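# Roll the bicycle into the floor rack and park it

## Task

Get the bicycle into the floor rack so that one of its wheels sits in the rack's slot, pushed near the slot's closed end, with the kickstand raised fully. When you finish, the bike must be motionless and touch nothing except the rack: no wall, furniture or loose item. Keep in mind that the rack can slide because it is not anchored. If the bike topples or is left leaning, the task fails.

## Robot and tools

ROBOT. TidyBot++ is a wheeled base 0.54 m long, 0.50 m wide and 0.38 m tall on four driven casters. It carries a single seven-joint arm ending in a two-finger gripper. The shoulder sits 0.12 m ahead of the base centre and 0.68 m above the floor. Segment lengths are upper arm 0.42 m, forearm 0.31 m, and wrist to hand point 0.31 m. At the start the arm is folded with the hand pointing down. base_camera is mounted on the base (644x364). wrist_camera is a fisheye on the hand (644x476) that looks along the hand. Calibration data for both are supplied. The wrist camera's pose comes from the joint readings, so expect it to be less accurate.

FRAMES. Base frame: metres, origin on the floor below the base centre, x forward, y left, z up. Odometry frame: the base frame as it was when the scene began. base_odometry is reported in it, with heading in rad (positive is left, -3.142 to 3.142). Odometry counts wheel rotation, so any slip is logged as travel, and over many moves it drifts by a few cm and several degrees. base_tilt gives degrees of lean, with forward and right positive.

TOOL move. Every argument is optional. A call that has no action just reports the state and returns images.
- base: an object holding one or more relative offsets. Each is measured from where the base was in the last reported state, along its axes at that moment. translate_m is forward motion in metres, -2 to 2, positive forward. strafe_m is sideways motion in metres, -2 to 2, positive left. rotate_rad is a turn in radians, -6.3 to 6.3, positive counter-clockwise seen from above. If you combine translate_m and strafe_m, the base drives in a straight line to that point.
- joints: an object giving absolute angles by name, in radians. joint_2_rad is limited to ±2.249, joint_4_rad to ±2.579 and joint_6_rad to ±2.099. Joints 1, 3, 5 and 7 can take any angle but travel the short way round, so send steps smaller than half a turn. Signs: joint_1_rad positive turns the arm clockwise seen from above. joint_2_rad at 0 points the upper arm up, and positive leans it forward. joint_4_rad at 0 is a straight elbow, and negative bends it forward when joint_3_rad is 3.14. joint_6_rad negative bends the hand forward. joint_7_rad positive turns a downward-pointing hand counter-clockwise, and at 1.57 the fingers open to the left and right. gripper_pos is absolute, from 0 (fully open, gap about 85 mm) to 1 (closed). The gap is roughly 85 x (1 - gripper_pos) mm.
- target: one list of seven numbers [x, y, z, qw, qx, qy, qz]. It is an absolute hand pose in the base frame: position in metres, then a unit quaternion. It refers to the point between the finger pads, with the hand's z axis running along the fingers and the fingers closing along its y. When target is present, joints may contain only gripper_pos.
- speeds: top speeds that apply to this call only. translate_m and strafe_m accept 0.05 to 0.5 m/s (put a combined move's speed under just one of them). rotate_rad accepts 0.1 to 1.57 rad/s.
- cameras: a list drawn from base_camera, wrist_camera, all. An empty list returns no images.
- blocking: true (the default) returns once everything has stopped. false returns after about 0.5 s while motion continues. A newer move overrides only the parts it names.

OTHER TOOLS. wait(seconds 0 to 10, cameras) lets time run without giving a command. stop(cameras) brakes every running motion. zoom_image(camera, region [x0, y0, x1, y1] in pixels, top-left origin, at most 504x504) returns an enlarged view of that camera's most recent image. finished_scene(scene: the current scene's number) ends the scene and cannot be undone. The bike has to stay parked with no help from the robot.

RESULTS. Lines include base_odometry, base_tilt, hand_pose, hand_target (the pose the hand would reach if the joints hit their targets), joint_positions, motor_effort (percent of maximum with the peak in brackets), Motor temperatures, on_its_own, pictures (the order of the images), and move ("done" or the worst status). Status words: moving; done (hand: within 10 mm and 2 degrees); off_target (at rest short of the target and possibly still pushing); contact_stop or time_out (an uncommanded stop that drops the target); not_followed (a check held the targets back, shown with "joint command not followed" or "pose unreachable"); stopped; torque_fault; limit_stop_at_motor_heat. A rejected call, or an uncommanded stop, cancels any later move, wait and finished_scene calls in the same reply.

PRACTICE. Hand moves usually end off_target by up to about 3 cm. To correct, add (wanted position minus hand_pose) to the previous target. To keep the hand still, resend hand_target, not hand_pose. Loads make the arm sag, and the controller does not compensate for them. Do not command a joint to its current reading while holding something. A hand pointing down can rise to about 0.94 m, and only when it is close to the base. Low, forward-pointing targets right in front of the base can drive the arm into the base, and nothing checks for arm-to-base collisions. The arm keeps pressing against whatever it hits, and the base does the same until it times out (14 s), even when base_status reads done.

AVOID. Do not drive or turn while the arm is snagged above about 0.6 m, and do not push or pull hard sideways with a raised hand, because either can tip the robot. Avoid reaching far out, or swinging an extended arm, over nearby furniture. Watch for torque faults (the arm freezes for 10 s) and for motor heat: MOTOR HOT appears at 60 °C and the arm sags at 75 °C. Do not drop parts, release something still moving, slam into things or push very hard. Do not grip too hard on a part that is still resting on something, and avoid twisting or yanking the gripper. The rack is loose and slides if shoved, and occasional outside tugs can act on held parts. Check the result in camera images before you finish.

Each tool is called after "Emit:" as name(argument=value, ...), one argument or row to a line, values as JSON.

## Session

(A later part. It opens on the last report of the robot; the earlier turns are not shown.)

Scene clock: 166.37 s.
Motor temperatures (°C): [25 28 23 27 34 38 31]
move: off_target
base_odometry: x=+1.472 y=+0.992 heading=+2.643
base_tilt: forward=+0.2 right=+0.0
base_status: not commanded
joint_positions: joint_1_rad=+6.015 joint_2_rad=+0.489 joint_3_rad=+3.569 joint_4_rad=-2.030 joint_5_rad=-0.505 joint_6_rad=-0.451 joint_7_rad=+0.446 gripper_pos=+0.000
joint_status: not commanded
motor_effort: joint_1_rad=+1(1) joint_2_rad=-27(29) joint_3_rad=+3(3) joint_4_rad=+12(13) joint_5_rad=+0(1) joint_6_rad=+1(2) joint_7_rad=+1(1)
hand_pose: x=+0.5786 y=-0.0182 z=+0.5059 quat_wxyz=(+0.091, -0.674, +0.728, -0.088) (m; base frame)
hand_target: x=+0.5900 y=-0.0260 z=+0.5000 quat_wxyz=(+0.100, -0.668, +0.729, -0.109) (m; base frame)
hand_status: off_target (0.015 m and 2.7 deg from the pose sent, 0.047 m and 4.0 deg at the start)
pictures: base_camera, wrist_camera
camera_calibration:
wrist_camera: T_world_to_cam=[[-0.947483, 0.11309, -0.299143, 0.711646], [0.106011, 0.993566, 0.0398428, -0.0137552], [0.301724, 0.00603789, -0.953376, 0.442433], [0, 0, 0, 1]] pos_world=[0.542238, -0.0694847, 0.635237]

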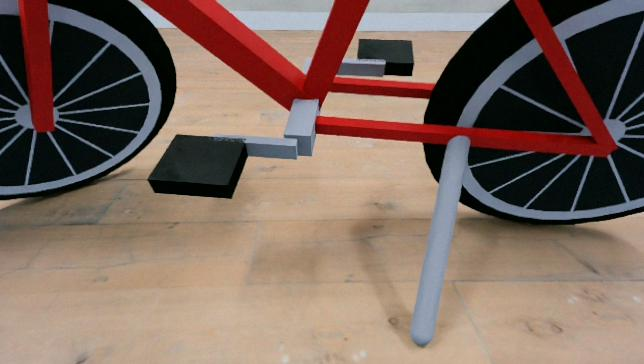

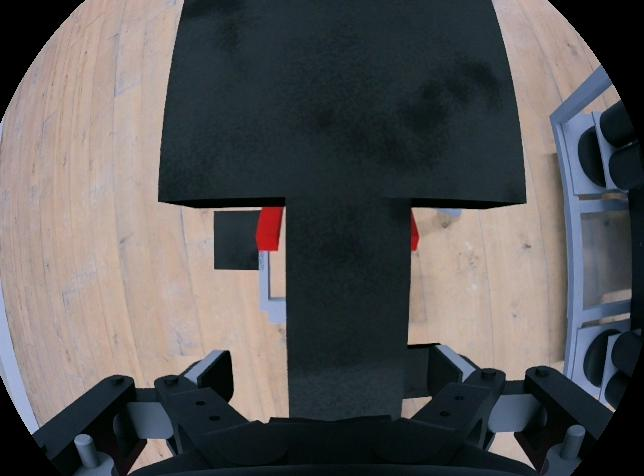

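Emit:
move(
  target=[0.587, -0.026, 0.481, -0.0998, 0.6681, -0.7291, 0.109],
)

Emit:
zoom_image(
  camera="wrist_camera",
  region=[130, 50, 600, 450],
)

Scene clock: 167.27 s.
Motor temperatures (°C): [25 28 23 27 34 38 31]
move: off_target
base_odometry: x=+1.472 y=+0.992 heading=+2.643
base_tilt: forward=+0.2 right=+0.0
base_status: not commanded
joint_positions: joint_1_rad=+6.047 joint_2_rad=+0.520 joint_3_rad=+3.537 joint_4_rad=-2.056 joint_5_rad=-0.583 joint_6_rad=-0.388 joint_7_rad=+0.523 gripper_pos=+0.000
joint_status: not commanded
motor_effort: joint_1_rad=+1(1) joint_2_rad=-28(29) joint_3_rad=+2(3) joint_4_rad=+11(12) joint_5_rad=+1(1) joint_6_rad=+1(2) joint_7_rad=+1(1)
hand_pose: x=+0.5789 y=-0.0203 z=+0.4895 quat_wxyz=(+0.096, -0.672, +0.729, -0.092) (m; base frame)
hand_target: x=+0.5870 y=-0.0260 z=+0.4810 quat_wxyz=(+0.100, -0.668, +0.729, -0.109) (m; base frame)
hand_status: off_target (0.013 m and 2.1 deg from the pose sent, 0.027 m and 2.7 deg at the start)
pictures: base_camera, wrist_camera
camera_calibration:
wrist_camera: T_world_to_cam=[[-0.943476, 0.117697, -0.309839, 0.710305], [0.109654, 0.993026, 0.0433128, -0.0148889], [0.312776, 0.00688955, -0.949802, 0.418506], [0, 0, 0, 1]] pos_world=[0.54089, -0.0716988, 0.618223]

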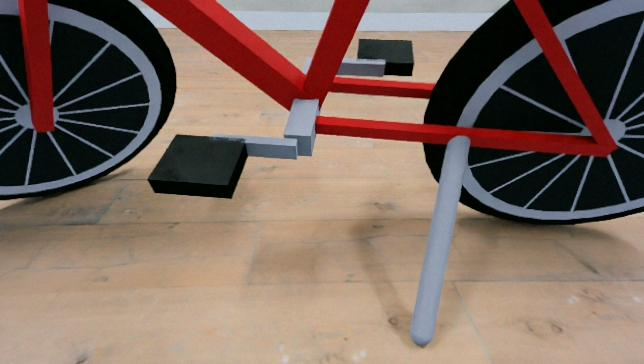

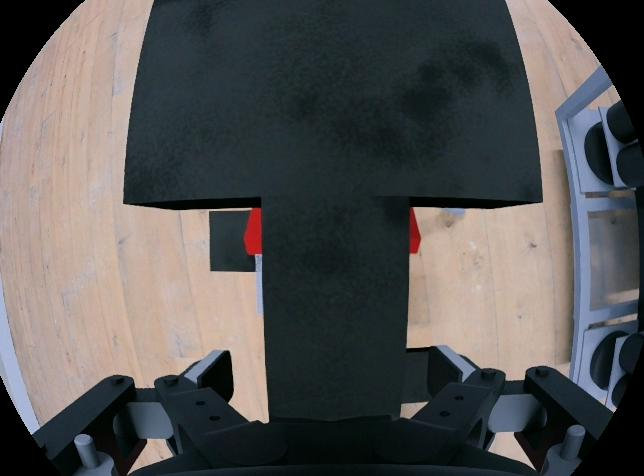

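Scaled by 1.072.

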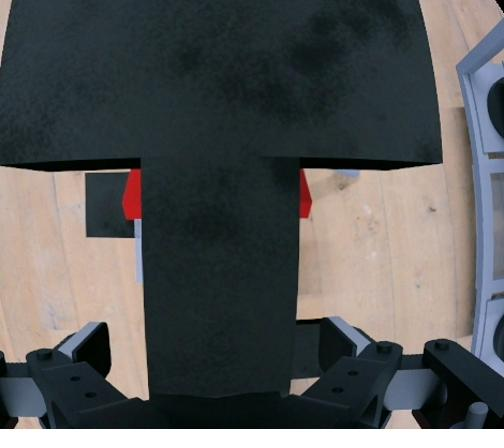

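Emit:
move(
  joints={"gripper_pos": 0.6},
)

Emit:
zoom_image(
  camera="wrist_camera",
  region=[130, 50, 600, 450],
)

Scene clock: 168.30 s.
Motor temperatures (°C): [25 28 23 27 34 38 31]
move: off_target
base_odometry: x=+1.472 y=+0.992 heading=+2.643
base_tilt: forward=+0.2 right=+0.0
base_status: not commanded
joint_positions: joint_1_rad=+6.049 joint_2_rad=+0.518 joint_3_rad=+3.537 joint_4_rad=-2.061 joint_5_rad=-0.593 joint_6_rad=-0.388 joint_7_rad=+0.524 gripper_pos=+0.519
joint_status: gripper_pos off_target (ended at +0.519, target +0.600)
motor_effort: joint_1_rad=+0(1) joint_2_rad=-25(28) joint_3_rad=+2(3) joint_4_rad=+12(14) joint_5_rad=+1(5) joint_6_rad=+2(4) joint_7_rad=+2(5)
hand_pose: x=+0.5773 y=-0.0202 z=+0.4892 quat_wxyz=(+0.097, -0.668, +0.733, -0.090) (m; base frame)
hand_target: x=+0.5870 y=-0.0260 z=+0.4810 quat_wxyz=(+0.100, -0.668, +0.729, -0.109) (m; base frame)
hand_status: not commanded
pictures: base_camera, wrist_camera
camera_calibration:
wrist_camera: T_world_to_cam=[[-0.942445, 0.128868, -0.308529, 0.707661], [0.11952, 0.991617, 0.0490927, -0.023338], [0.312269, 0.00939189, -0.949947, 0.419163], [0, 0, 0, 1]] pos_world=[0.538829, -0.071989, 0.617662]

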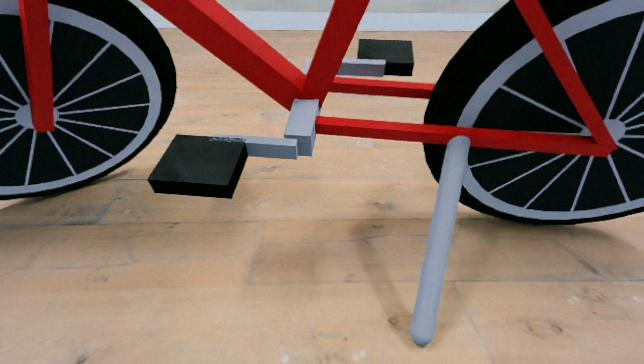

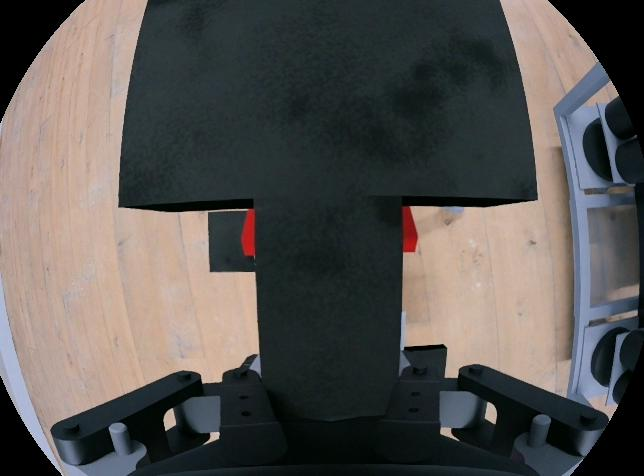

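Scaled by 1.072.

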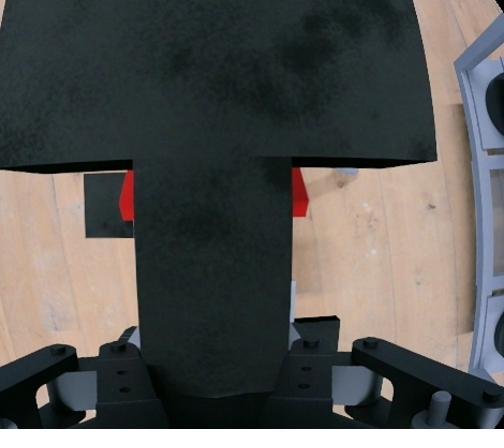

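Emit:
move(
  joints={"gripper_pos": 0.9},
  cameras=[],
)

Emit:
move(
  target=[0.58, -0.022, 0.515, -0.0998, 0.6681, -0.7291, 0.109],
)

Scene clock: 169.10 s.
Motor temperatures (°C): [25 28 23 27 34 38 31]
move: off_target
base_odometry: x=+1.472 y=+0.992 heading=+2.643
base_tilt: forward=+0.2 right=+0.0
base_status: not commanded
joint_positions: joint_1_rad=+6.049 joint_2_rad=+0.518 joint_3_rad=+3.537 joint_4_rad=-2.061 joint_5_rad=-0.593 joint_6_rad=-0.388 joint_7_rad=+0.524 gripper_pos=+0.519
joint_status: gripper_pos off_target (ended at +0.519, target +0.900)
motor_effort: joint_1_rad=+1(1) joint_2_rad=-24(25) joint_3_rad=+2(2) joint_4_rad=+11(11) joint_5_rad=+1(2) joint_6_rad=+2(3) joint_7_rad=+2(2)
hand_pose: x=+0.5773 y=-0.0202 z=+0.4892 quat_wxyz=(+0.097, -0.668, +0.733, -0.090) (m; base frame)
hand_target: x=+0.5870 y=-0.0260 z=+0.4810 quat_wxyz=(+0.100, -0.668, +0.729, -0.109) (m; base frame)
hand_status: not commanded
pictures: none
No camera images: "cameras" was empty.

Scene clock: 169.97 s.
Motor temperatures (°C): [25 28 23 27 34 38 31]
move: off_target
base_odometry: x=+1.472 y=+0.992 heading=+2.643
base_tilt: forward=+0.2 right=+0.0
base_status: not commanded
joint_positions: joint_1_rad=+6.013 joint_2_rad=+0.517 joint_3_rad=+3.561 joint_4_rad=-2.062 joint_5_rad=-0.550 joint_6_rad=-0.388 joint_7_rad=+0.462 gripper_pos=+0.524
joint_status: not commanded
motor_effort: joint_1_rad=+0(1) joint_2_rad=-38(38) joint_3_rad=+3(4) joint_4_rad=+10(13) joint_5_rad=+2(3) joint_6_rad=-1(3) joint_7_rad=+2(2)
hand_pose: x=+0.5757 y=-0.0196 z=+0.4905 quat_wxyz=(+0.089, -0.665, +0.735, -0.095) (m; base frame)
hand_target: x=+0.5800 y=-0.0220 z=+0.5150 quat_wxyz=(+0.100, -0.668, +0.729, -0.109) (m; base frame)
hand_status: off_target (0.025 m and 2.2 deg from the pose sent, 0.026 m and 2.3 deg at the start)
pictures: base_camera, wrist_camera
camera_calibration:
wrist_camera: T_world_to_cam=[[-0.942678, 0.132404, -0.306312, 0.705529], [0.129481, 0.99113, 0.0299396, -0.0200915], [0.307559, -0.0114382, -0.95146, 0.423919], [0, 0, 0, 1]] pos_world=[0.537308, -0.0686528, 0.620055]

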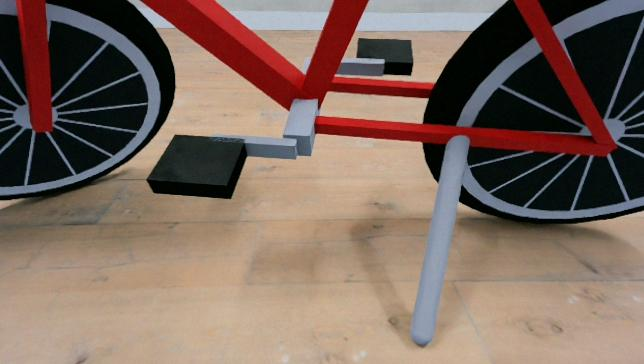

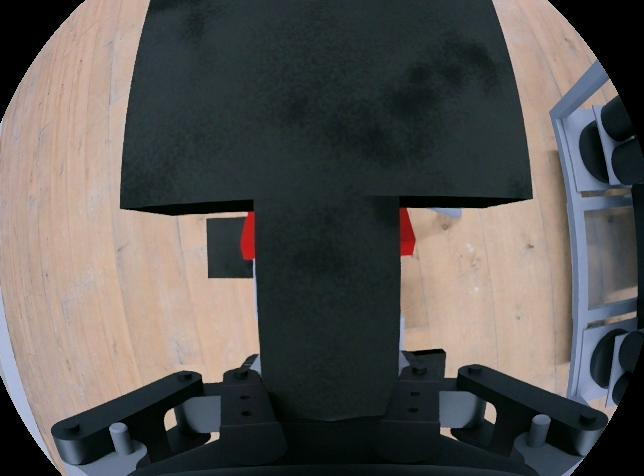

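Emit:
move(
  target=[0.58, -0.022, 0.55, -0.0998, 0.6681, -0.7291, 0.109],
  cameras=["base_camera"],
)

Scene clock: 171.13 s.
Motor temperatures (°C): [25 28 23 27 34 38 31]
move: off_target
base_odometry: x=+1.472 y=+0.992 heading=+2.643
base_tilt: forward=+0.3 right=+0.0
base_status: not commanded
joint_positions: joint_1_rad=+5.986 joint_2_rad=+0.506 joint_3_rad=+3.565 joint_4_rad=-2.051 joint_5_rad=-0.440 joint_6_rad=-0.432 joint_7_rad=+0.336 gripper_pos=+0.543
joint_status: not commanded
motor_effort: joint_1_rad=+1(2) joint_2_rad=-51(51) joint_3_rad=+6(8) joint_4_rad=+16(18) joint_5_rad=+5(6) joint_6_rad=-2(3) joint_7_rad=+3(4)
hand_pose: x=+0.5662 y=-0.0141 z=+0.4937 quat_wxyz=(+0.071, -0.665, +0.738, -0.087) (m; base frame)
hand_target: x=+0.5800 y=-0.0220 z=+0.5500 quat_wxyz=(+0.100, -0.668, +0.729, -0.109) (m; base frame)
hand_status: off_target (0.059 m and 4.3 deg from the pose sent, 0.060 m and 2.2 deg at the start)
pictures: base_camera

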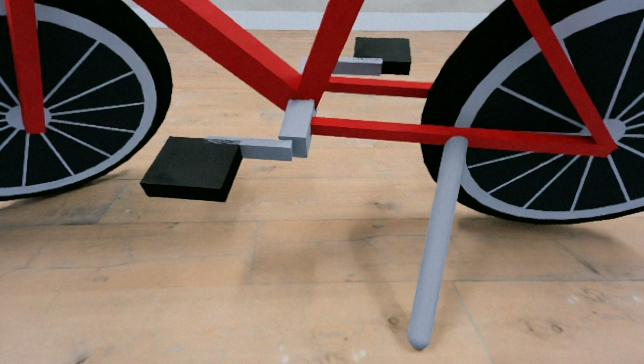

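Emit:
move(
  target=[0.59, -0.026, 0.585, -0.0998, 0.6681, -0.7291, 0.109],
  joints={"gripper_pos": 1.0},
)

Scene clock: 172.33 s.
Motor temperatures (°C): [25 28 23 27 34 38 31]
move: off_target
base_odometry: x=+1.472 y=+0.992 heading=+2.643
base_tilt: forward=+0.3 right=+0.0
base_status: not commanded
joint_positions: joint_1_rad=+5.986 joint_2_rad=+0.510 joint_3_rad=+3.552 joint_4_rad=-2.010 joint_5_rad=-0.356 joint_6_rad=-0.496 joint_7_rad=+0.236 gripper_pos=+0.548
joint_status: gripper_pos off_target (ended at +0.548, target +1.000)
motor_effort: joint_1_rad=+3(4) joint_2_rad=-65(66) joint_3_rad=+11(12) joint_4_rad=+23(23) joint_5_rad=+8(8) joint_6_rad=-5(5) joint_7_rad=+3(4)
hand_pose: x=+0.5647 y=-0.0111 z=+0.4964 quat_wxyz=(+0.055, -0.664, +0.742, -0.075) (m; base frame)
hand_target: x=+0.5900 y=-0.0260 z=+0.5850 quat_wxyz=(+0.100, -0.668, +0.729, -0.109) (m; base frame)
hand_status: off_target (0.093 m and 6.6 deg from the pose sent, 0.095 m and 4.3 deg at the start)
pictures: base_camera, wrist_camera
camera_calibration:
wrist_camera: T_world_to_cam=[[-0.961702, 0.141729, -0.23461, 0.671196], [0.144246, 0.989521, 0.00648718, -0.0240353], [0.233071, -0.0276029, -0.972068, 0.485196], [0, 0, 0, 1]] pos_world=[0.535873, -0.0579519, 0.629268]

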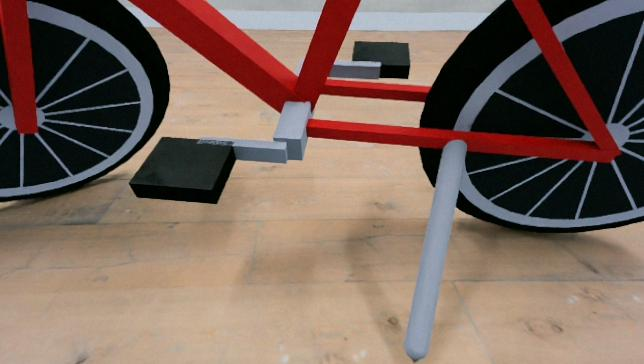

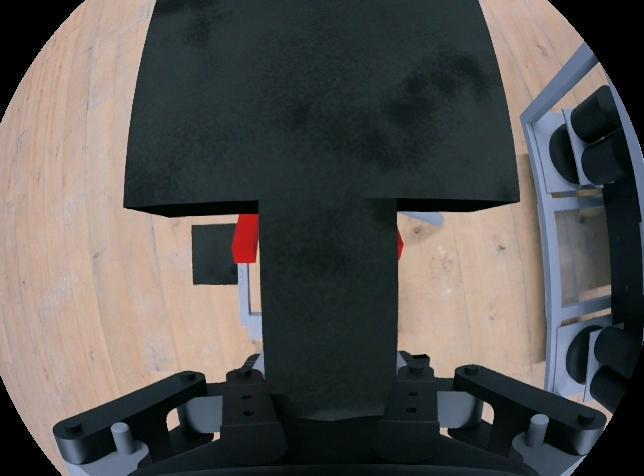

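Emit:
move(
  target=[0.63, -0.026, 0.545, -0.0589, 0.6730, -0.7345, 0.0642],
)

Scene clock: 174.40 s.
Motor temperatures (°C): [25 28 23 27 34 38 31]
move: off_target
base_odometry: x=+1.472 y=+0.992 heading=+2.643
base_tilt: forward=+0.3 right=+0.0
base_status: not commanded
joint_positions: joint_1_rad=+6.046 joint_2_rad=+0.595 joint_3_rad=+3.552 joint_4_rad=-1.793 joint_5_rad=-0.355 joint_6_rad=-0.693 joint_7_rad=+0.235 gripper_pos=+0.553
joint_status: not commanded
motor_effort: joint_1_rad=+0(3) joint_2_rad=-48(65) joint_3_rad=+5(11) joint_4_rad=+22(24) joint_5_rad=+3(8) joint_6_rad=+0(5) joint_7_rad=+3(7)
hand_pose: x=+0.6094 y=-0.0208 z=+0.5035 quat_wxyz=(+0.043, -0.661, +0.747, -0.047) (m; base frame)
hand_target: x=+0.6300 y=-0.0260 z=+0.5450 quat_wxyz=(+0.059, -0.673, +0.734, -0.064) (m; base frame)
hand_status: off_target (0.047 m and 3.3 deg from the pose sent, 0.083 m and 1.9 deg at the start)
pictures: base_camera, wrist_camera
camera_calibration:
wrist_camera: T_world_to_cam=[[-0.971577, 0.156328, -0.177765, 0.694828], [0.154492, 0.987697, 0.0242113, -0.0361427], [0.179363, -0.00394026, -0.983775, 0.520519], [0, 0, 0, 1]] pos_world=[0.5873, -0.0708723, 0.636465]

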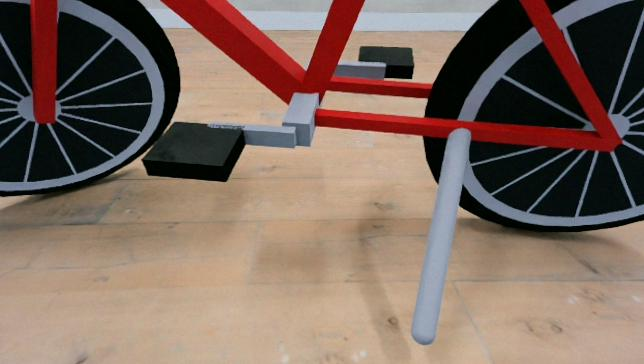

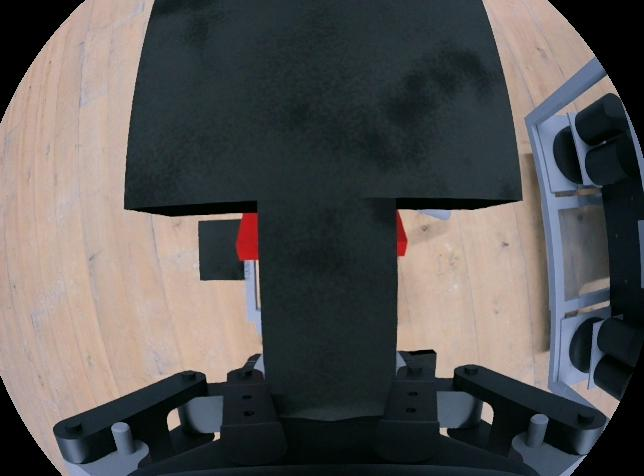

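Emit:
move(
  target=[0.67, -0.028, 0.55, -0.0177, 0.6754, -0.7371, 0.0193],
)

Scene clock: 175.90 s.
Motor temperatures (°C): [25 28 23 27 34 38 31]
move: off_target
base_odometry: x=+1.472 y=+0.992 heading=+2.643
base_tilt: forward=+0.3 right=+0.0
base_status: not commanded
joint_positions: joint_1_rad=+6.111 joint_2_rad=+0.732 joint_3_rad=+3.541 joint_4_rad=-1.481 joint_5_rad=-0.338 joint_6_rad=-0.962 joint_7_rad=+0.199 gripper_pos=+0.554
joint_status: not commanded
motor_effort: joint_1_rad=+0(1) joint_2_rad=-54(54) joint_3_rad=+5(5) joint_4_rad=+22(24) joint_5_rad=+3(3) joint_6_rad=-1(2) joint_7_rad=+3(5)
hand_pose: x=+0.6614 y=-0.0282 z=+0.5087 quat_wxyz=(+0.016, -0.662, +0.749, -0.009) (m; base frame)
hand_target: x=+0.6700 y=-0.0280 z=+0.5500 quat_wxyz=(+0.018, -0.675, +0.737, -0.019) (m; base frame)
hand_status: off_target (0.042 m and 2.4 deg from the pose sent, 0.077 m and 4.8 deg at the start)
pictures: base_camera, wrist_camera
camera_calibration:
wrist_camera: T_world_to_cam=[[-0.983706, 0.158999, -0.0839121, 0.707833], [0.156874, 0.98712, 0.0313879, -0.0421984], [0.087822, 0.0177129, -0.995979, 0.583612], [0, 0, 0, 1]] pos_world=[0.651666, -0.0812276, 0.641985]

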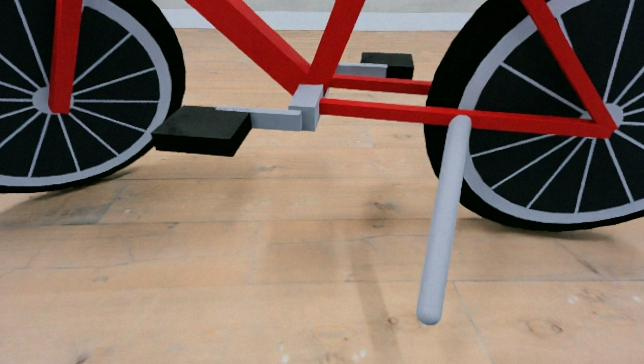

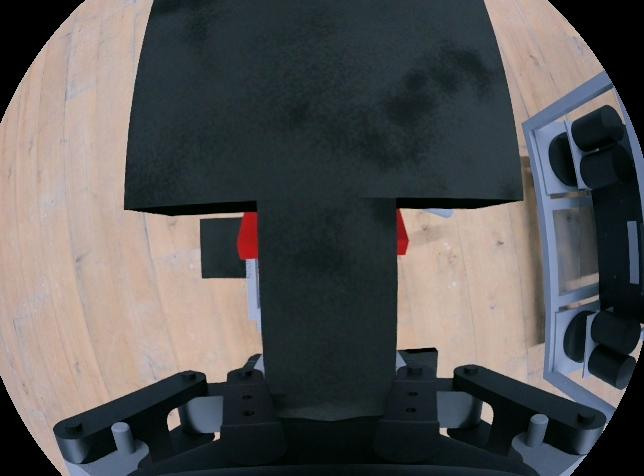

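Emit:
move(
  base={"translate_m": 0.012, "strafe_m": 0.15},
  speeds={"strafe_m": 0.1},
)

Scene clock: 178.50 s.
Motor temperatures (°C): [25 28 23 27 34 38 31]
move: done
base_odometry: x=+1.389 y=+0.866 heading=+2.643
base_tilt: forward=+0.3 right=+0.0
base_status: done
joint_positions: joint_1_rad=+6.111 joint_2_rad=+0.734 joint_3_rad=+3.529 joint_4_rad=-1.466 joint_5_rad=-0.207 joint_6_rad=-0.994 joint_7_rad=+0.261 gripper_pos=+0.558
joint_status: not commanded
motor_effort: joint_1_rad=+1(5) joint_2_rad=-52(54) joint_3_rad=+4(7) joint_4_rad=+20(23) joint_5_rad=-14(16) joint_6_rad=-1(3) joint_7_rad=-14(18)
hand_pose: x=+0.6493 y=-0.0518 z=+0.5111 quat_wxyz=(-0.034, -0.715, +0.698, -0.023) (m; base frame)
hand_target: x=+0.6700 y=-0.0280 z=+0.5500 quat_wxyz=(+0.018, -0.675, +0.737, -0.019) (m; base frame)
hand_status: not commanded
pictures: base_camera, wrist_camera
camera_calibration:
wrist_camera: T_world_to_cam=[[-0.999287, 0.00953895, -0.0365317, 0.678001], [0.0118482, 0.99791, -0.0635279, 0.126097], [0.0358494, -0.0639154, -0.997311, 0.617666], [0, 0, 0, 1]] pos_world=[0.653881, -0.0928224, 0.648784]

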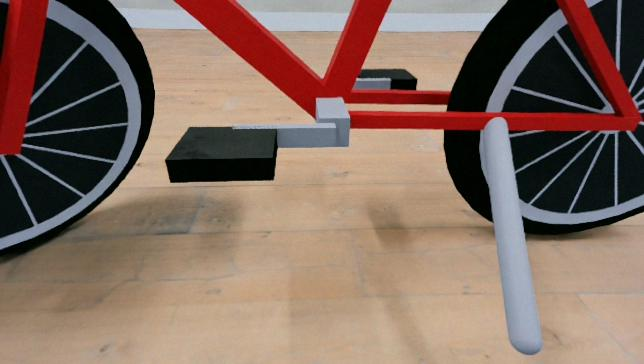

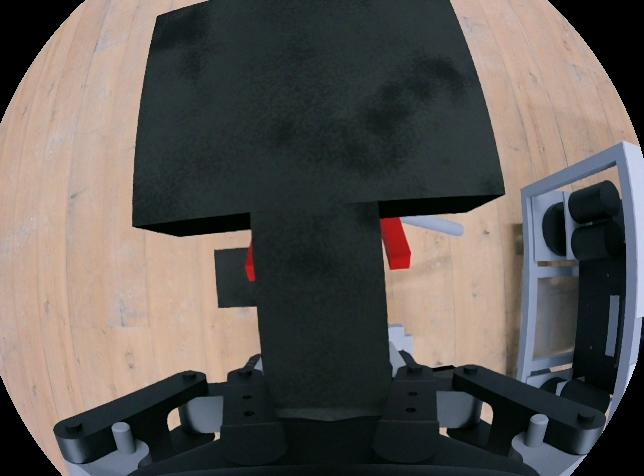

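Emit:
move(
  base={"translate_m": -0.012, "strafe_m": -0.15},
  speeds={"strafe_m": 0.1},
)

Scene clock: 181.13 s.
Motor temperatures (°C): [25 28 23 27 34 38 31]
move: done
base_odometry: x=+1.471 y=+0.992 heading=+2.643
base_tilt: forward=+0.3 right=+0.0
base_status: done
joint_positions: joint_1_rad=+6.104 joint_2_rad=+0.737 joint_3_rad=+3.513 joint_4_rad=-1.446 joint_5_rad=-0.301 joint_6_rad=-0.993 joint_7_rad=+0.155 gripper_pos=+0.572
joint_status: not commanded
motor_effort: joint_1_rad=+5(7) joint_2_rad=-54(55) joint_3_rad=+8(9) joint_4_rad=+19(20) joint_5_rad=+8(13) joint_6_rad=-7(13) joint_7_rad=+7(14)
hand_pose: x=+0.6652 y=-0.0160 z=+0.5127 quat_wxyz=(+0.009, -0.668, +0.744, -0.006) (m; base frame)
hand_target: x=+0.6700 y=-0.0280 z=+0.5500 quat_wxyz=(+0.018, -0.675, +0.737, -0.019) (m; base frame)
hand_status: not commanded
pictures: base_camera, wrist_camera
camera_calibration:
wrist_camera: T_world_to_cam=[[-0.986856, 0.144931, -0.0714852, 0.705441], [0.143623, 0.989362, 0.0231385, -0.0418752], [0.0740782, 0.0125675, -0.997173, 0.596698], [0, 0, 0, 1]] pos_world=[0.65798, -0.0683093, 0.646409]

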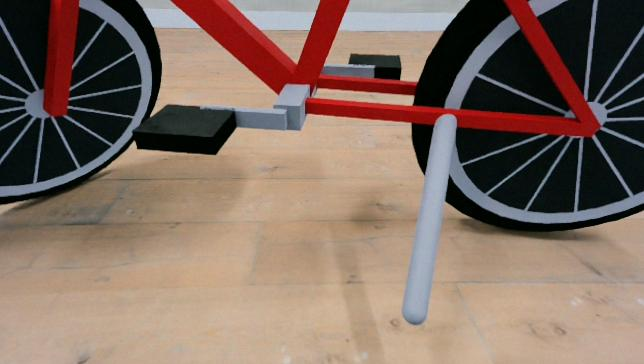

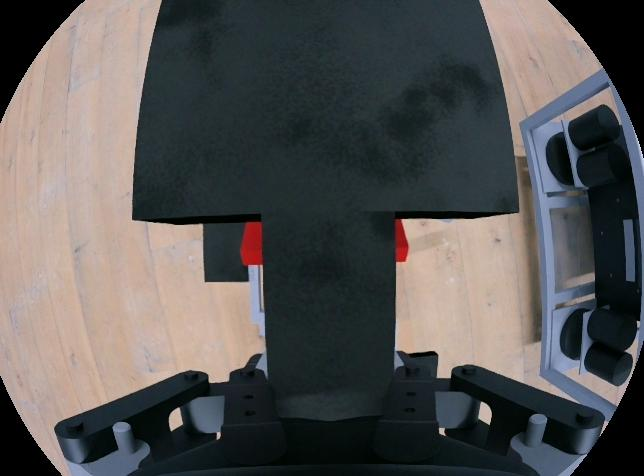

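Emit:
move(
  target=[0.62, -0.028, 0.53, -0.0589, 0.6730, -0.7345, 0.0642],
  cameras=[],
)

Emit:
move(
  target=[0.585, -0.022, 0.495, -0.0998, 0.6681, -0.7291, 0.109],
)

Scene clock: 182.70 s.
Motor temperatures (°C): [25 29 23 27 34 38 31]
move: off_target
base_odometry: x=+1.471 y=+0.992 heading=+2.643
base_tilt: forward=+0.2 right=+0.0
base_status: not commanded
joint_positions: joint_1_rad=+6.049 joint_2_rad=+0.594 joint_3_rad=+3.530 joint_4_rad=-1.767 joint_5_rad=-0.330 joint_6_rad=-0.721 joint_7_rad=+0.202 gripper_pos=+0.572
joint_status: not commanded
motor_effort: joint_1_rad=+3(5) joint_2_rad=-38(54) joint_3_rad=+5(7) joint_4_rad=+13(19) joint_5_rad=+6(9) joint_6_rad=-8(9) joint_7_rad=+5(8)
hand_pose: x=+0.6129 y=-0.0130 z=+0.5083 quat_wxyz=(+0.042, -0.664, +0.746, -0.042) (m; base frame)
hand_target: x=+0.6200 y=-0.0280 z=+0.5300 quat_wxyz=(+0.059, -0.673, +0.734, -0.064) (m; base frame)
hand_status: off_target (0.027 m and 3.6 deg from the pose sent, 0.050 m and 8.9 deg at the start)
pictures: none
No camera images: "cameras" was empty.

Scene clock: 184.07 s.
Motor temperatures (°C): [25 29 23 27 34 38 31]
move: off_target
base_odometry: x=+1.471 y=+0.992 heading=+2.643
base_tilt: forward=+0.2 right=+0.0
base_status: not commanded
joint_positions: joint_1_rad=+6.048 joint_2_rad=+0.488 joint_3_rad=+3.556 joint_4_rad=-2.070 joint_5_rad=-0.535 joint_6_rad=-0.430 joint_7_rad=+0.429 gripper_pos=+0.572
joint_status: not commanded
motor_effort: joint_1_rad=-3(3) joint_2_rad=-21(40) joint_3_rad=-3(5) joint_4_rad=+15(15) joint_5_rad=+2(6) joint_6_rad=+2(7) joint_7_rad=+5(6)
hand_pose: x=+0.5637 y=-0.0263 z=+0.4972 quat_wxyz=(+0.090, -0.647, +0.753, -0.079) (m; base frame)
hand_target: x=+0.5850 y=-0.0220 z=+0.4950 quat_wxyz=(+0.100, -0.668, +0.729, -0.109) (m; base frame)
hand_status: off_target (0.022 m and 5.2 deg from the pose sent, 0.032 m and 10.3 deg at the start)
pictures: base_camera, wrist_camera
camera_calibration:
wrist_camera: T_world_to_cam=[[-0.940986, 0.186537, -0.282398, 0.685818], [0.177067, 0.982433, 0.0589312, -0.0536059], [0.28843, 0.00544998, -0.957486, 0.448193], [0, 0, 0, 1]] pos_world=[0.525565, -0.0777088, 0.62597]

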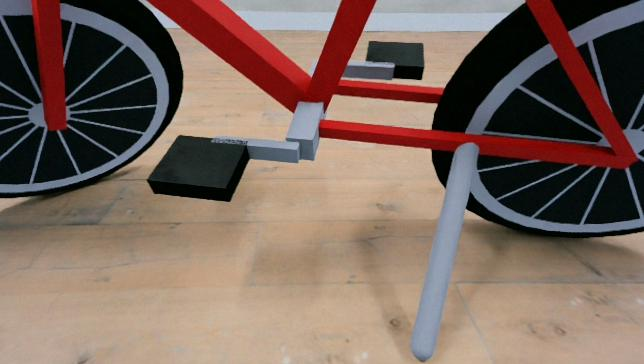

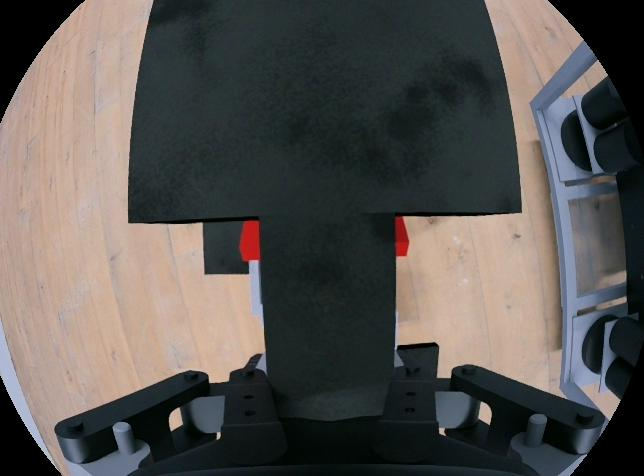

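Emit:
move(
  joints={"gripper_pos": 0.3},
  cameras=[],
)

Emit:
move(
  joints={"gripper_pos": 0.0},
  cameras=["base_camera", "wrist_camera"],
)

Scene clock: 185.07 s.
Motor temperatures (°C): [25 29 23 27 34 38 31]
move: done
base_odometry: x=+1.471 y=+0.992 heading=+2.643
base_tilt: forward=+0.3 right=+0.1
base_status: not commanded
joint_positions: joint_1_rad=+6.031 joint_2_rad=+0.497 joint_3_rad=+3.555 joint_4_rad=-2.066 joint_5_rad=-0.536 joint_6_rad=-0.427 joint_7_rad=+0.469 gripper_pos=+0.300
joint_status: all done
motor_effort: joint_1_rad=+1(3) joint_2_rad=-27(28) joint_3_rad=+2(3) joint_4_rad=+11(15) joint_5_rad=+0(3) joint_6_rad=+1(2) joint_7_rad=+1(5)
hand_pose: x=+0.5656 y=-0.0189 z=+0.4946 quat_wxyz=(+0.087, -0.668, +0.734, -0.080) (m; base frame)
hand_target: x=+0.5850 y=-0.0220 z=+0.4950 quat_wxyz=(+0.100, -0.668, +0.729, -0.109) (m; base frame)
hand_status: not commanded
pictures: none
No camera images: "cameras" was empty.

Scene clock: 185.77 s.
Motor temperatures (°C): [25 29 23 27 34 38 31]
move: done
base_odometry: x=+1.471 y=+0.992 heading=+2.643
base_tilt: forward=+0.3 right=+0.0
base_status: not commanded
joint_positions: joint_1_rad=+6.031 joint_2_rad=+0.497 joint_3_rad=+3.555 joint_4_rad=-2.066 joint_5_rad=-0.536 joint_6_rad=-0.427 joint_7_rad=+0.469 gripper_pos=+0.000
joint_status: all done
motor_effort: joint_1_rad=+1(1) joint_2_rad=-27(27) joint_3_rad=+2(3) joint_4_rad=+11(12) joint_5_rad=+1(1) joint_6_rad=+1(2) joint_7_rad=+1(1)
hand_pose: x=+0.5656 y=-0.0189 z=+0.4946 quat_wxyz=(+0.087, -0.668, +0.734, -0.080) (m; base frame)
hand_target: x=+0.5850 y=-0.0220 z=+0.4950 quat_wxyz=(+0.100, -0.668, +0.729, -0.109) (m; base frame)
hand_status: not commanded
pictures: base_camera, wrist_camera
camera_calibration:
wrist_camera: T_world_to_cam=[[-0.950434, 0.129806, -0.282535, 0.6898], [0.121678, 0.991493, 0.0462077, -0.0232115], [0.28613, 0.00953907, -0.958143, 0.44678], [0, 0, 0, 1]] pos_world=[0.530596, -0.0707881, 0.624044]

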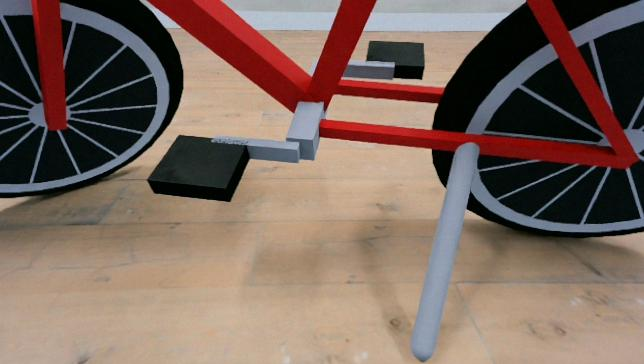

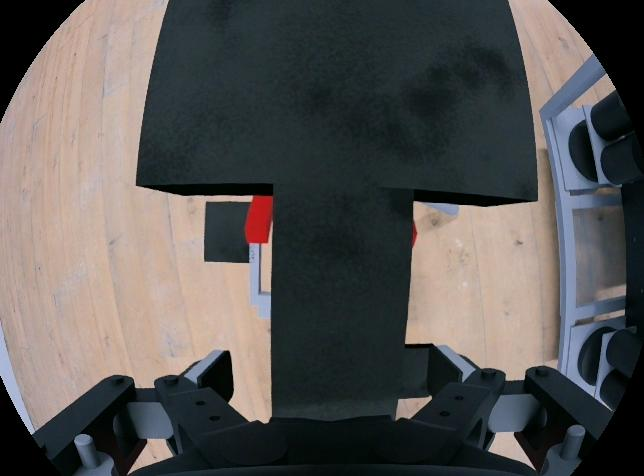

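Emit:
move(
  target=[0.565, -0.03, 0.64, -0.0998, 0.6681, -0.7291, 0.109],
  cameras=[],
)

Emit:
move(
  target=[0.50, 0.0, 0.85, 0, 0.9397, 0.342, 0],
  base={"translate_m": -0.12},
)

Emit:
zoom_image(
  camera="wrist_camera",
  region=[150, 50, 600, 450],
)

Scene clock: 188.80 s.
Motor temperatures (°C): [25 29 23 27 34 38 31]
move: off_target
base_odometry: x=+1.471 y=+0.992 heading=+2.643
base_tilt: forward=+0.3 right=+0.0
base_status: not commanded
joint_positions: joint_1_rad=+6.074 joint_2_rad=+0.197 joint_3_rad=+3.479 joint_4_rad=-1.910 joint_5_rad=-0.147 joint_6_rad=-0.686 joint_7_rad=+0.120 gripper_pos=+0.000
joint_status: not commanded
motor_effort: joint_1_rad=+1(1) joint_2_rad=-22(32) joint_3_rad=+1(3) joint_4_rad=+17(18) joint_5_rad=+1(2) joint_6_rad=+2(6) joint_7_rad=+1(1)
hand_pose: x=+0.5832 y=-0.0284 z=+0.6453 quat_wxyz=(+0.129, -0.665, +0.725, -0.127) (m; base frame)
hand_target: x=+0.5650 y=-0.0300 z=+0.6400 quat_wxyz=(+0.100, -0.668, +0.729, -0.109) (m; base frame)
hand_status: off_target (0.019 m and 4.0 deg from the pose sent, 0.146 m and 3.6 deg at the start)
pictures: none
No camera images: "cameras" was empty.

Scene clock: 191.70 s.
Motor temperatures (°C): [25 29 23 27 34 38 31]
move: off_target
base_odometry: x=+1.577 y=+0.935 heading=+2.643
base_tilt: forward=+0.3 right=+0.0
base_status: done
joint_positions: joint_1_rad=+6.300 joint_2_rad=+0.184 joint_3_rad=+3.128 joint_4_rad=-1.199 joint_5_rad=-0.044 joint_6_rad=-1.707 joint_7_rad=+2.216 gripper_pos=+0.000
joint_status: not commanded
motor_effort: joint_1_rad=+1(1) joint_2_rad=-23(25) joint_3_rad=+0(1) joint_4_rad=+17(19) joint_5_rad=+0(1) joint_6_rad=+0(3) joint_7_rad=+1(1)
hand_pose: x=+0.5208 y=+0.0132 z=+0.8439 quat_wxyz=(+0.014, -0.947, -0.319, -0.032) (m; base frame)
hand_target: x=+0.5000 y=+0.0000 z=+0.8500 quat_wxyz=(+0.000, -0.940, -0.342, +0.000) (m; base frame)
hand_status: off_target (0.025 m and 4.9 deg from the pose sent, 0.223 m and 135.8 deg at the start)
pictures: base_camera, wrist_camera
camera_calibration:
wrist_camera: T_world_to_cam=[[0.576667, -0.814901, -0.0582445, -0.230378], [-0.816935, -0.574419, -0.0515827, 0.526203], [0.00857803, 0.0773279, -0.996969, 0.970375], [0, 0, 0, 1]] pos_world=[0.554401, 0.0394888, 0.981158]

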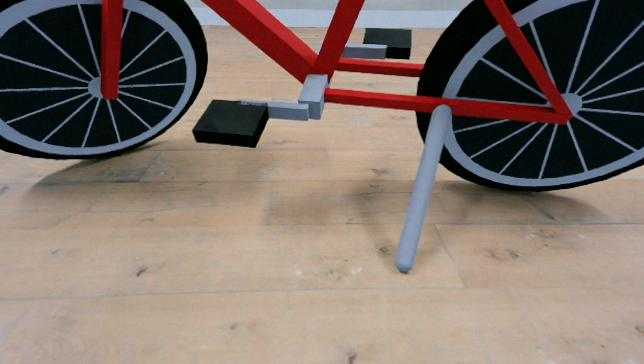

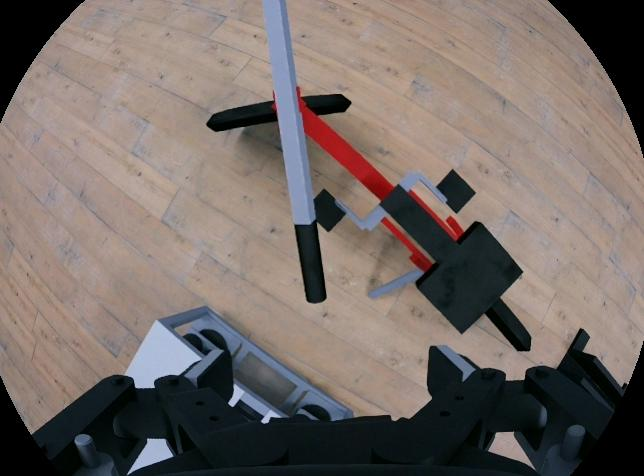

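Scaled by 1.120.

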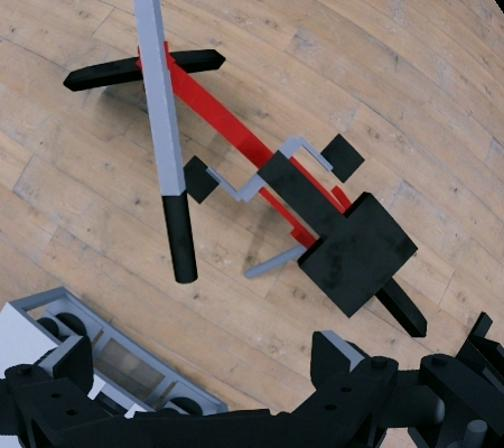

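Emit:
move(
  target=[0.535, 0.058, 0.72, 0, 0.9304, 0.3665, 0],
)

Emit:
zoom_image(
  camera="wrist_camera",
  region=[150, 50, 600, 450],
)

Scene clock: 194.00 s.
Motor temperatures (°C): [25 29 23 27 34 38 31]
move: off_target
base_odometry: x=+1.577 y=+0.935 heading=+2.643
base_tilt: forward=+0.2 right=+0.0
base_status: not commanded
joint_positions: joint_1_rad=+6.251 joint_2_rad=+0.254 joint_3_rad=+3.048 joint_4_rad=-1.471 joint_5_rad=-0.019 joint_6_rad=-1.464 joint_7_rad=+2.197 gripper_pos=+0.000
joint_status: not commanded
motor_effort: joint_1_rad=+1(1) joint_2_rad=-25(27) joint_3_rad=-1(1) joint_4_rad=+17(18) joint_5_rad=+1(2) joint_6_rad=-1(1) joint_7_rad=+1(1)
hand_pose: x=+0.5157 y=+0.0550 z=+0.7307 quat_wxyz=(+0.026, -0.931, -0.364, +0.017) (m; base frame)
hand_target: x=+0.5350 y=+0.0580 z=+0.7200 quat_wxyz=(+0.000, -0.930, -0.367, +0.000) (m; base frame)
hand_status: off_target (0.022 m and 3.6 deg from the pose sent, 0.133 m and 7.1 deg at the start)
pictures: base_camera, wrist_camera
camera_calibration:
wrist_camera: T_world_to_cam=[[0.64606, -0.755047, -0.111851, -0.19993], [-0.756966, -0.652613, 0.0331433, 0.451717], [-0.0980201, 0.0632549, -0.993172, 0.907353], [0, 0, 0, 1]] pos_world=[0.56004, 0.086445, 0.863824]

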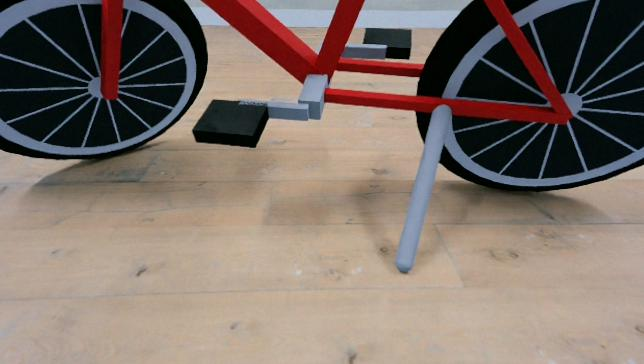

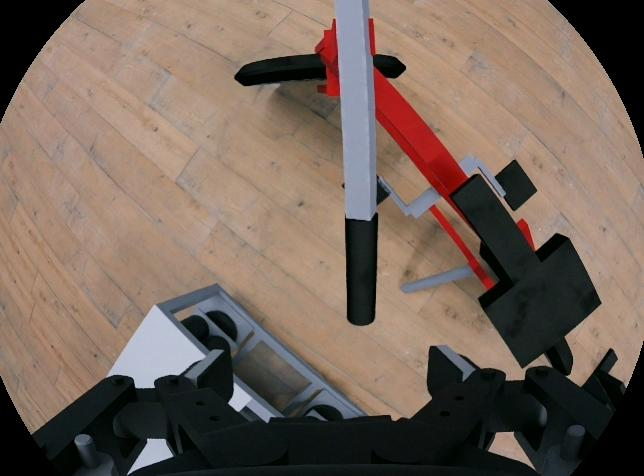

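Scaled by 1.120.

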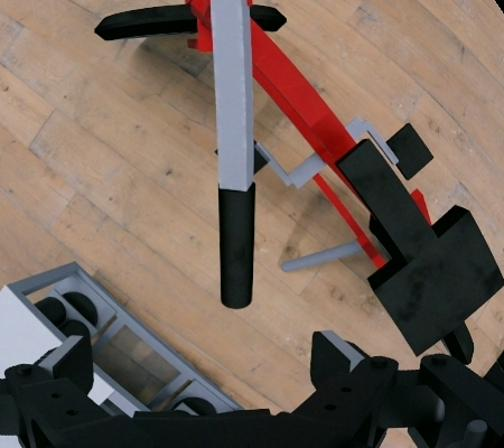

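Emit:
move(
  target=[0.568, 0.056, 0.64, 0, 0.9304, 0.3665, 0],
)

Emit:
zoom_image(
  camera="wrist_camera",
  region=[150, 50, 600, 450],
)

Scene clock: 195.80 s.
Motor temperatures (°C): [25 29 23 27 34 38 31]
move: off_target
base_odometry: x=+1.577 y=+0.935 heading=+2.643
base_tilt: forward=+0.2 right=+0.0
base_status: not commanded
joint_positions: joint_1_rad=+6.251 joint_2_rad=+0.392 joint_3_rad=+3.033 joint_4_rad=-1.552 joint_5_rad=+0.006 joint_6_rad=-1.256 joint_7_rad=+2.193 gripper_pos=+0.000
joint_status: not commanded
motor_effort: joint_1_rad=+1(1) joint_2_rad=-29(33) joint_3_rad=-1(2) joint_4_rad=+16(17) joint_5_rad=+0(1) joint_6_rad=+0(1) joint_7_rad=+1(1)
hand_pose: x=+0.5489 y=+0.0586 z=+0.6467 quat_wxyz=(+0.024, -0.929, -0.370, +0.023) (m; base frame)
hand_target: x=+0.5680 y=+0.0560 z=+0.6400 quat_wxyz=(+0.000, -0.930, -0.367, +0.000) (m; base frame)
hand_status: off_target (0.020 m and 3.9 deg from the pose sent, 0.105 m and 3.6 deg at the start)
pictures: base_camera, wrist_camera
camera_calibration:
wrist_camera: T_world_to_cam=[[0.65421, -0.747959, -0.112096, -0.232767], [-0.748595, -0.661502, 0.0449424, 0.47025], [-0.107767, 0.054513, -0.992681, 0.83251], [0, 0, 0, 1]] pos_world=[0.594023, 0.0915884, 0.77919]

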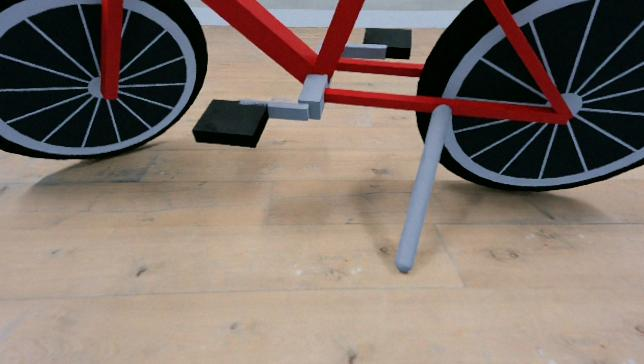

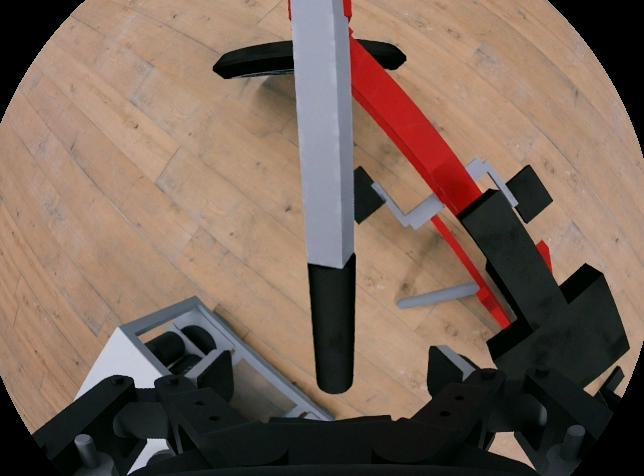

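Scaled by 1.120.

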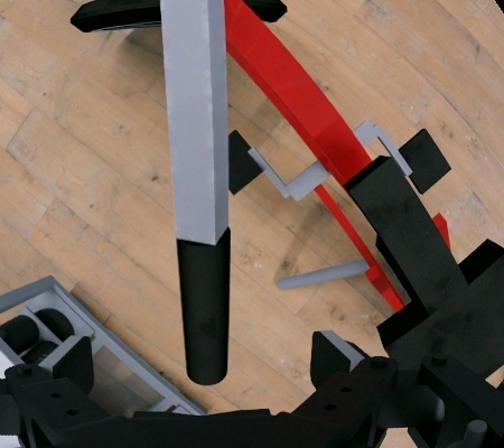

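Emit:
move(
  target=[0.565, 0.052, 0.575, 0, 0.9304, 0.3665, 0],
)

Emit:
zoom_image(
  camera="wrist_camera",
  region=[150, 50, 600, 450],
)

Scene clock: 197.33 s.
Motor temperatures (°C): [25 29 23 27 34 38 31]
move: off_target
base_odometry: x=+1.577 y=+0.935 heading=+2.643
base_tilt: forward=+0.2 right=+0.0
base_status: not commanded
joint_positions: joint_1_rad=+6.258 joint_2_rad=+0.450 joint_3_rad=+3.017 joint_4_rad=-1.680 joint_5_rad=+0.030 joint_6_rad=-1.065 joint_7_rad=+2.179 gripper_pos=+0.000
joint_status: not commanded
motor_effort: joint_1_rad=+1(1) joint_2_rad=-29(32) joint_3_rad=-1(2) joint_4_rad=+14(16) joint_5_rad=+0(1) joint_6_rad=+0(1) joint_7_rad=+1(1)
hand_pose: x=+0.5470 y=+0.0578 z=+0.5847 quat_wxyz=(+0.020, -0.928, -0.372, +0.021) (m; base frame)
hand_target: x=+0.5650 y=+0.0520 z=+0.5750 quat_wxyz=(+0.000, -0.930, -0.367, +0.000) (m; base frame)
hand_status: off_target (0.021 m and 3.4 deg from the pose sent, 0.074 m and 3.9 deg at the start)
pictures: base_camera, wrist_camera
camera_calibration:
wrist_camera: T_world_to_cam=[[0.65823, -0.745937, -0.101544, -0.247546], [-0.746105, -0.664371, 0.0440201, 0.47043], [-0.100299, 0.0467871, -0.993857, 0.767843], [0, 0, 0, 1]] pos_world=[0.590946, 0.0919612, 0.717281]

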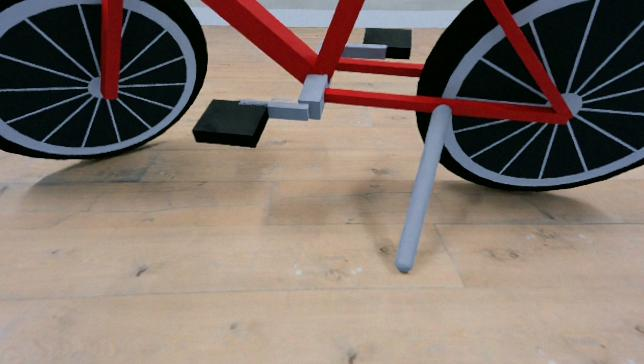

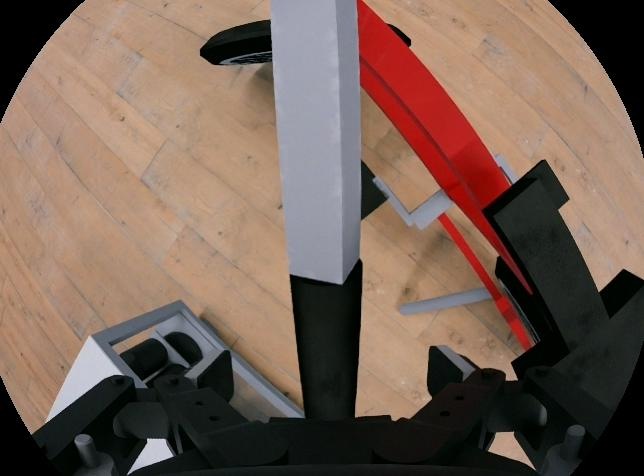

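Scaled by 1.120.

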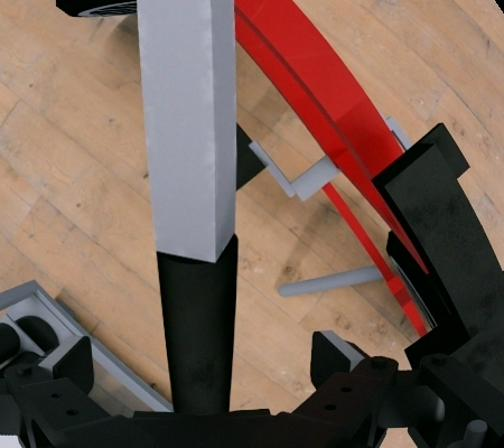

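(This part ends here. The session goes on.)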